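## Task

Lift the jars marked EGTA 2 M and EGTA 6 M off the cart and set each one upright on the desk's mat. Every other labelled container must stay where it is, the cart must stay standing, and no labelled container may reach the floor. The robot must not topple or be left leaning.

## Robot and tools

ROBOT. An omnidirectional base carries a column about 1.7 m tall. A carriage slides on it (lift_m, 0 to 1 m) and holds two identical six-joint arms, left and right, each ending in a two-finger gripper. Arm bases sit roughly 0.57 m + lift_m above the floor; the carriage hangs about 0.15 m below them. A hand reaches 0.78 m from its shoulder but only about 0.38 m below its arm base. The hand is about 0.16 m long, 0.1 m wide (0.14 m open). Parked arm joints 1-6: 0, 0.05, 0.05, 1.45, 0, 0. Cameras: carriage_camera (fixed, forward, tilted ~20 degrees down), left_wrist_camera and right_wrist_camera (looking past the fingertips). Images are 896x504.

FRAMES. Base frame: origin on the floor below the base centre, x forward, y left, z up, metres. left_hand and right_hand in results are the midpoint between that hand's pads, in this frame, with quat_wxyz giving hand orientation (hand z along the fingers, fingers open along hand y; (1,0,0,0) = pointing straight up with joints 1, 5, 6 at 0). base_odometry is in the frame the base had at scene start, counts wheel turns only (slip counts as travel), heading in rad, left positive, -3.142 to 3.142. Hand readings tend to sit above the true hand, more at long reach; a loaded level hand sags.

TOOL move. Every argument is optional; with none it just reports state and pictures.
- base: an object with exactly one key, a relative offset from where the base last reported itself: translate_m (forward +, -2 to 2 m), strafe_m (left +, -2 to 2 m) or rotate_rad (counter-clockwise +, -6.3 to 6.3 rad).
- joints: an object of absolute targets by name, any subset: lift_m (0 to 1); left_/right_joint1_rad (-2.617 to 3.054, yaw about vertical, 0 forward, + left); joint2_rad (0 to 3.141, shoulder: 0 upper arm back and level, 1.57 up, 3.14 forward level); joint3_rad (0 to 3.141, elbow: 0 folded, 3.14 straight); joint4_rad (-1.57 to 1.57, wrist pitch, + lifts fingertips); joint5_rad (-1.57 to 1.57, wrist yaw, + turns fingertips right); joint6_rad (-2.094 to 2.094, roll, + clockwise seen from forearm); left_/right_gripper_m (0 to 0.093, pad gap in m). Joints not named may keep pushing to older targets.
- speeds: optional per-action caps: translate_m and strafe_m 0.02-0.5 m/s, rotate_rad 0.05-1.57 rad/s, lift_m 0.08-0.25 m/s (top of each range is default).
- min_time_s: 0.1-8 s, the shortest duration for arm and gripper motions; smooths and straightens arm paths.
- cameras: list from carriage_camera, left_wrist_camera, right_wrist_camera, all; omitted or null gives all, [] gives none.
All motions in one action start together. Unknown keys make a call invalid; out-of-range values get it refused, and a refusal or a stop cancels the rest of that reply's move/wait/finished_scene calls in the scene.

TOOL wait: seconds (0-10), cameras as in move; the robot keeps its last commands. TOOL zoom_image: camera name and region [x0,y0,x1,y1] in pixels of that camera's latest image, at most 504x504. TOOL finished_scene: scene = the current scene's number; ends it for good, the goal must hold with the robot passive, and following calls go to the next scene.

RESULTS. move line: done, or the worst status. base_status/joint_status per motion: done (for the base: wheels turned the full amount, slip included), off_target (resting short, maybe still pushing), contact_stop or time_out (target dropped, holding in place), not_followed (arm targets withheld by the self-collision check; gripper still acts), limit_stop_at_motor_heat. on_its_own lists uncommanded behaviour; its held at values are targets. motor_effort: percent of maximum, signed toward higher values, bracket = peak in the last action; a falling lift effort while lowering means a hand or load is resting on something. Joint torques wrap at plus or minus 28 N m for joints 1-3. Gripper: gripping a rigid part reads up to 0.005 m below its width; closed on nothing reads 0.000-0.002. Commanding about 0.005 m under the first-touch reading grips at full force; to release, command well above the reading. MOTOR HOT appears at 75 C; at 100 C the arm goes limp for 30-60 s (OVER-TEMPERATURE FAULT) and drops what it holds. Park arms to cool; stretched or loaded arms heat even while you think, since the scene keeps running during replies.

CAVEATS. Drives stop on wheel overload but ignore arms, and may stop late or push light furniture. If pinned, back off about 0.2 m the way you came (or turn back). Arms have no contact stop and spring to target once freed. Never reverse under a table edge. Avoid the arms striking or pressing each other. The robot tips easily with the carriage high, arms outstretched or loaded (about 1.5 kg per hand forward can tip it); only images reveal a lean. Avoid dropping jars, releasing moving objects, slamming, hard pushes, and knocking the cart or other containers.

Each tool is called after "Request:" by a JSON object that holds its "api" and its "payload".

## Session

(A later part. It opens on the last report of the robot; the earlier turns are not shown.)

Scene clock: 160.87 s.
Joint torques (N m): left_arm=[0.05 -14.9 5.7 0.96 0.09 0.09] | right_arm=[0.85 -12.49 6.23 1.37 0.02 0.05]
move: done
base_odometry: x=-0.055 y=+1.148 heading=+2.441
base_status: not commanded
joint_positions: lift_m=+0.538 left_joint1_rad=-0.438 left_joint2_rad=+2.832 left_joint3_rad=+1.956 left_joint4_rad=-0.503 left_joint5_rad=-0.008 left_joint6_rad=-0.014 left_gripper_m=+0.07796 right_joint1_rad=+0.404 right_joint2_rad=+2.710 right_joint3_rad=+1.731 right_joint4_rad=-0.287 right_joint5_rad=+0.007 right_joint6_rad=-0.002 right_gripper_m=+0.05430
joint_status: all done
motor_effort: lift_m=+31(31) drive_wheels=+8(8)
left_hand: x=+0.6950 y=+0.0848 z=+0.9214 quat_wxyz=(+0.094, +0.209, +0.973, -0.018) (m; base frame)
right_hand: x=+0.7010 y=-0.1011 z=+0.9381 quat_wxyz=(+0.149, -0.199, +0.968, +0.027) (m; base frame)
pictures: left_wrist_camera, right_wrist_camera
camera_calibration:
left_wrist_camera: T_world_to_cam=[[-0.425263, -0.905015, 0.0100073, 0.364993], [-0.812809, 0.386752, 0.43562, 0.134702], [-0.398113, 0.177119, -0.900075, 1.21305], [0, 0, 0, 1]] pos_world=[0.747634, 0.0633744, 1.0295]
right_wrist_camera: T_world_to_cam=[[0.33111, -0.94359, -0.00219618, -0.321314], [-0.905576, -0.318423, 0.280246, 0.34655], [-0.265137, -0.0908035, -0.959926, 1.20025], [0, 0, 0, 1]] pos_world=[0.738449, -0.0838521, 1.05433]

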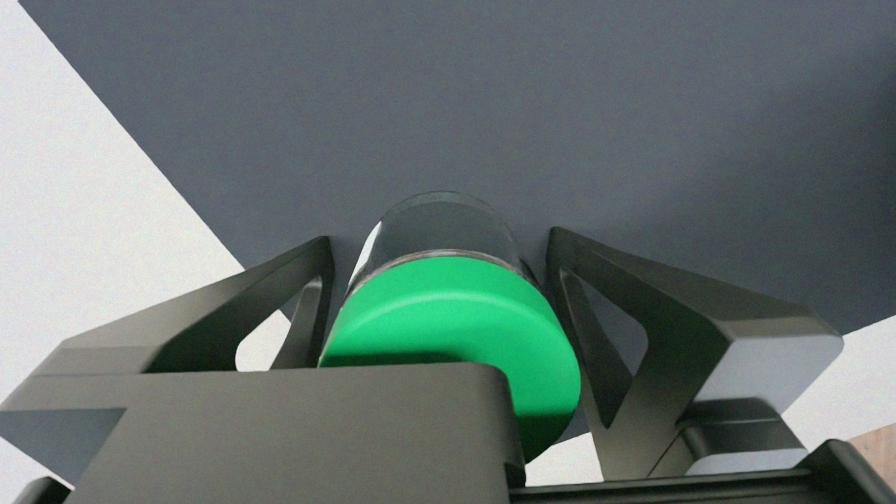

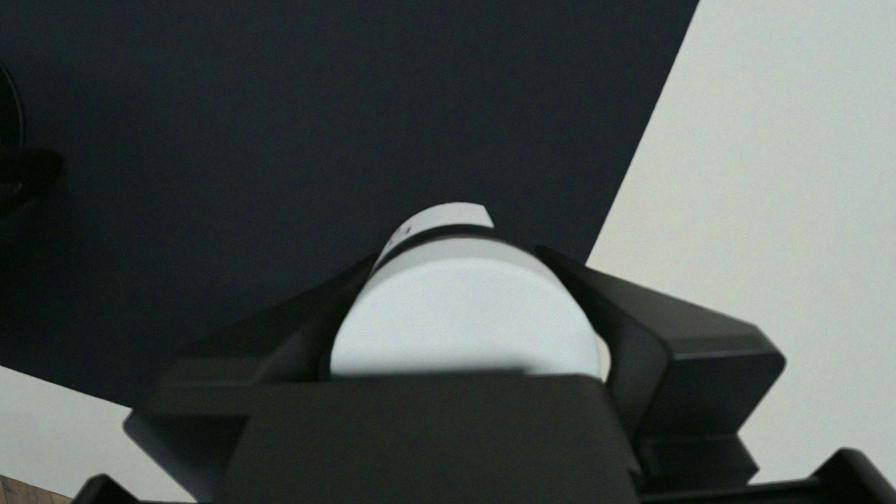

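Request:
{"api": "move", "payload": {"joints": {"right_gripper_m":0.08,"left_gripper_m":0.083}, "min_time_s": 2.5, "cameras": ["right_wrist_camera"]}}

Request:
{"api": "move", "payload": {"joints": {"lift_m":0.62}, "speeds": {"lift_m":0.08}}}

Scene clock: 164.27 s.
Joint torques (N m): left_arm=[0.27 -15.02 5.68 0.96 0.09 0.09] | right_arm=[2.06 -12.27 6.24 1.42 -0.18 0.06]
move: done
base_odometry: x=-0.055 y=+1.148 heading=+2.441
base_status: not commanded
joint_positions: lift_m=+0.538 left_joint1_rad=-0.440 left_joint2_rad=+2.832 left_joint3_rad=+1.956 left_joint4_rad=-0.504 left_joint5_rad=-0.008 left_joint6_rad=-0.014 left_gripper_m=+0.08291 right_joint1_rad=+0.392 right_joint2_rad=+2.710 right_joint3_rad=+1.731 right_joint4_rad=-0.290 right_joint5_rad=+0.028 right_joint6_rad=-0.002 right_gripper_m=+0.07986
joint_status: all done
motor_effort: lift_m=+30(31) drive_wheels=+8(9)
left_hand: x=+0.6943 y=+0.0837 z=+0.9214 quat_wxyz=(+0.093, +0.210, +0.973, -0.018) (m; base frame)
right_hand: x=+0.7044 y=-0.1106 z=+0.9383 quat_wxyz=(+0.150, -0.191, +0.970, +0.016) (m; base frame)
pictures: right_wrist_camera
camera_calibration:
right_wrist_camera: T_world_to_cam=[[0.313326, -0.949483, 0.0175734, -0.338086], [-0.912881, -0.296045, 0.281081, 0.353378], [-0.261679, -0.104112, -0.959523, 1.19621], [0, 0, 0, 1]] pos_world=[0.741547, -0.0918503, 1.05441]

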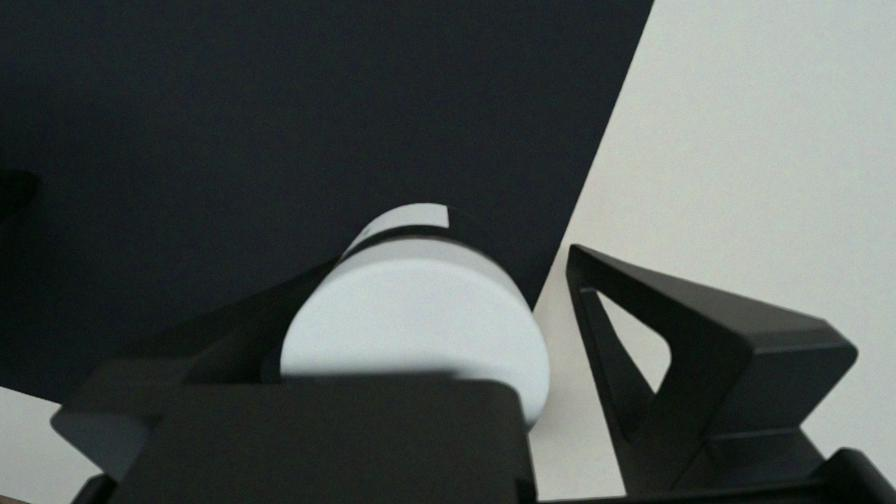

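Scene clock: 165.70 s.
Joint torques (N m): left_arm=[-0.09 -15.64 5.48 0.75 0.08 0.09] | right_arm=[0.47 -12.36 6.26 1.3 -0.06 0.05]
move: done
base_odometry: x=-0.055 y=+1.148 heading=+2.441
base_status: not commanded
joint_positions: lift_m=+0.620 left_joint1_rad=-0.437 left_joint2_rad=+2.839 left_joint3_rad=+1.956 left_joint4_rad=-0.480 left_joint5_rad=-0.006 left_joint6_rad=-0.014 left_gripper_m=+0.08294 right_joint1_rad=+0.408 right_joint2_rad=+2.711 right_joint3_rad=+1.731 right_joint4_rad=-0.277 right_joint5_rad=+0.015 right_joint6_rad=-0.002 right_gripper_m=+0.07990
joint_status: all done
motor_effort: lift_m=+42(48) drive_wheels=+7(9)
left_hand: x=+0.6984 y=+0.0836 z=+1.0013 quat_wxyz=(+0.102, +0.208, +0.973, -0.020) (m; base frame)
right_hand: x=+0.7026 y=-0.0995 z=+1.0205 quat_wxyz=(+0.154, -0.200, +0.967, +0.024) (m; base frame)
pictures: carriage_camera, left_wrist_camera, right_wrist_camera
camera_calibration:
carriage_camera: T_world_to_cam=[[-0.0301167, -0.999264, -0.0237735, 0.0422035], [-0.352417, 0.0328724, -0.935266, 1.5585], [0.935359, -0.0197889, -0.353147, 0.446273], [0, 0, 0, 1]] pos_world=[0.133088, -0.000228057, 1.61622]
left_wrist_camera: T_world_to_cam=[[-0.424657, -0.905282, 0.0114717, 0.36267], [-0.819374, 0.389686, 0.420441, 0.12266], [-0.385088, 0.169144, -0.907247, 1.28527], [0, 0, 0, 1]] pos_world=[0.749458, 0.063124, 1.11033]
right_wrist_camera: T_world_to_cam=[[0.332755, -0.943001, 0.00479694, -0.328415], [-0.908165, -0.319084, 0.270966, 0.336641], [-0.25399, -0.0945216, -0.962577, 1.27443], [0, 0, 0, 1]] pos_world=[0.738699, -0.0818186, 1.13709]

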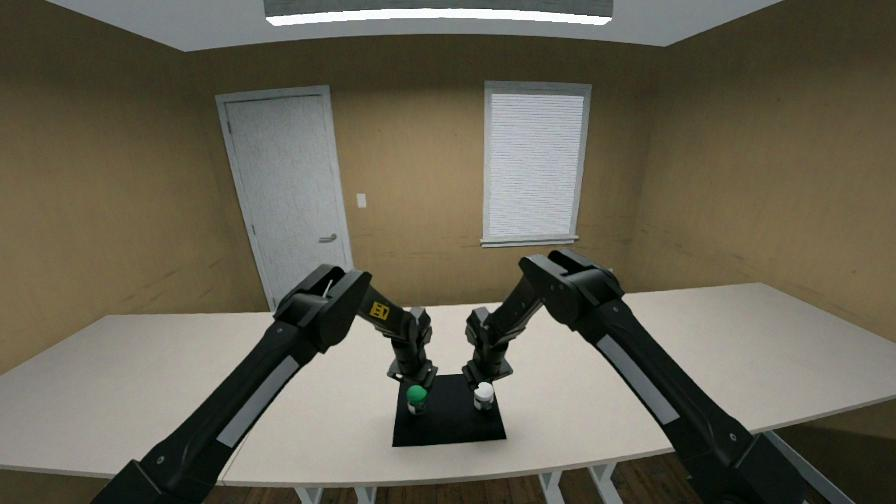

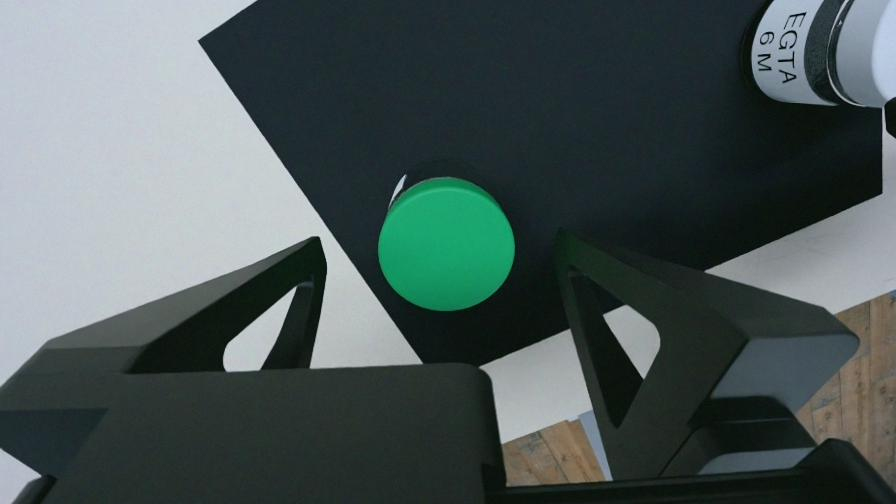

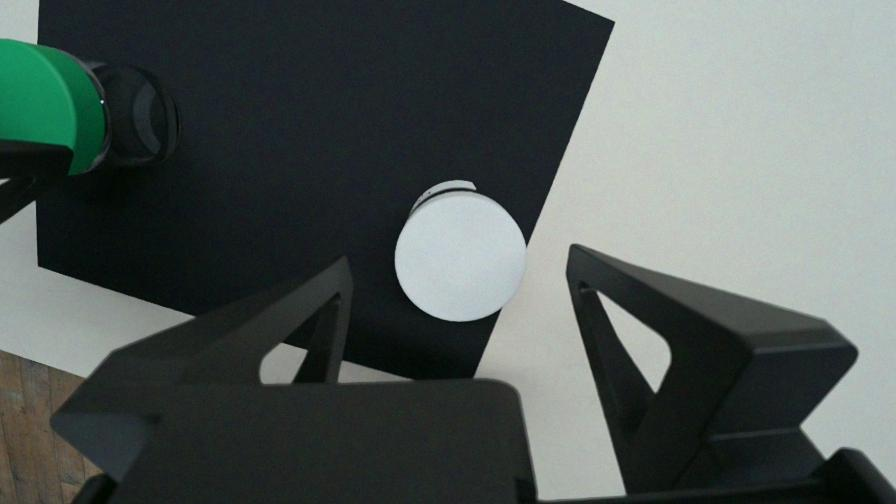

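Request:
{"api": "finished_scene", "payload": {"scene": 2}}

The scene is finished: the task was done.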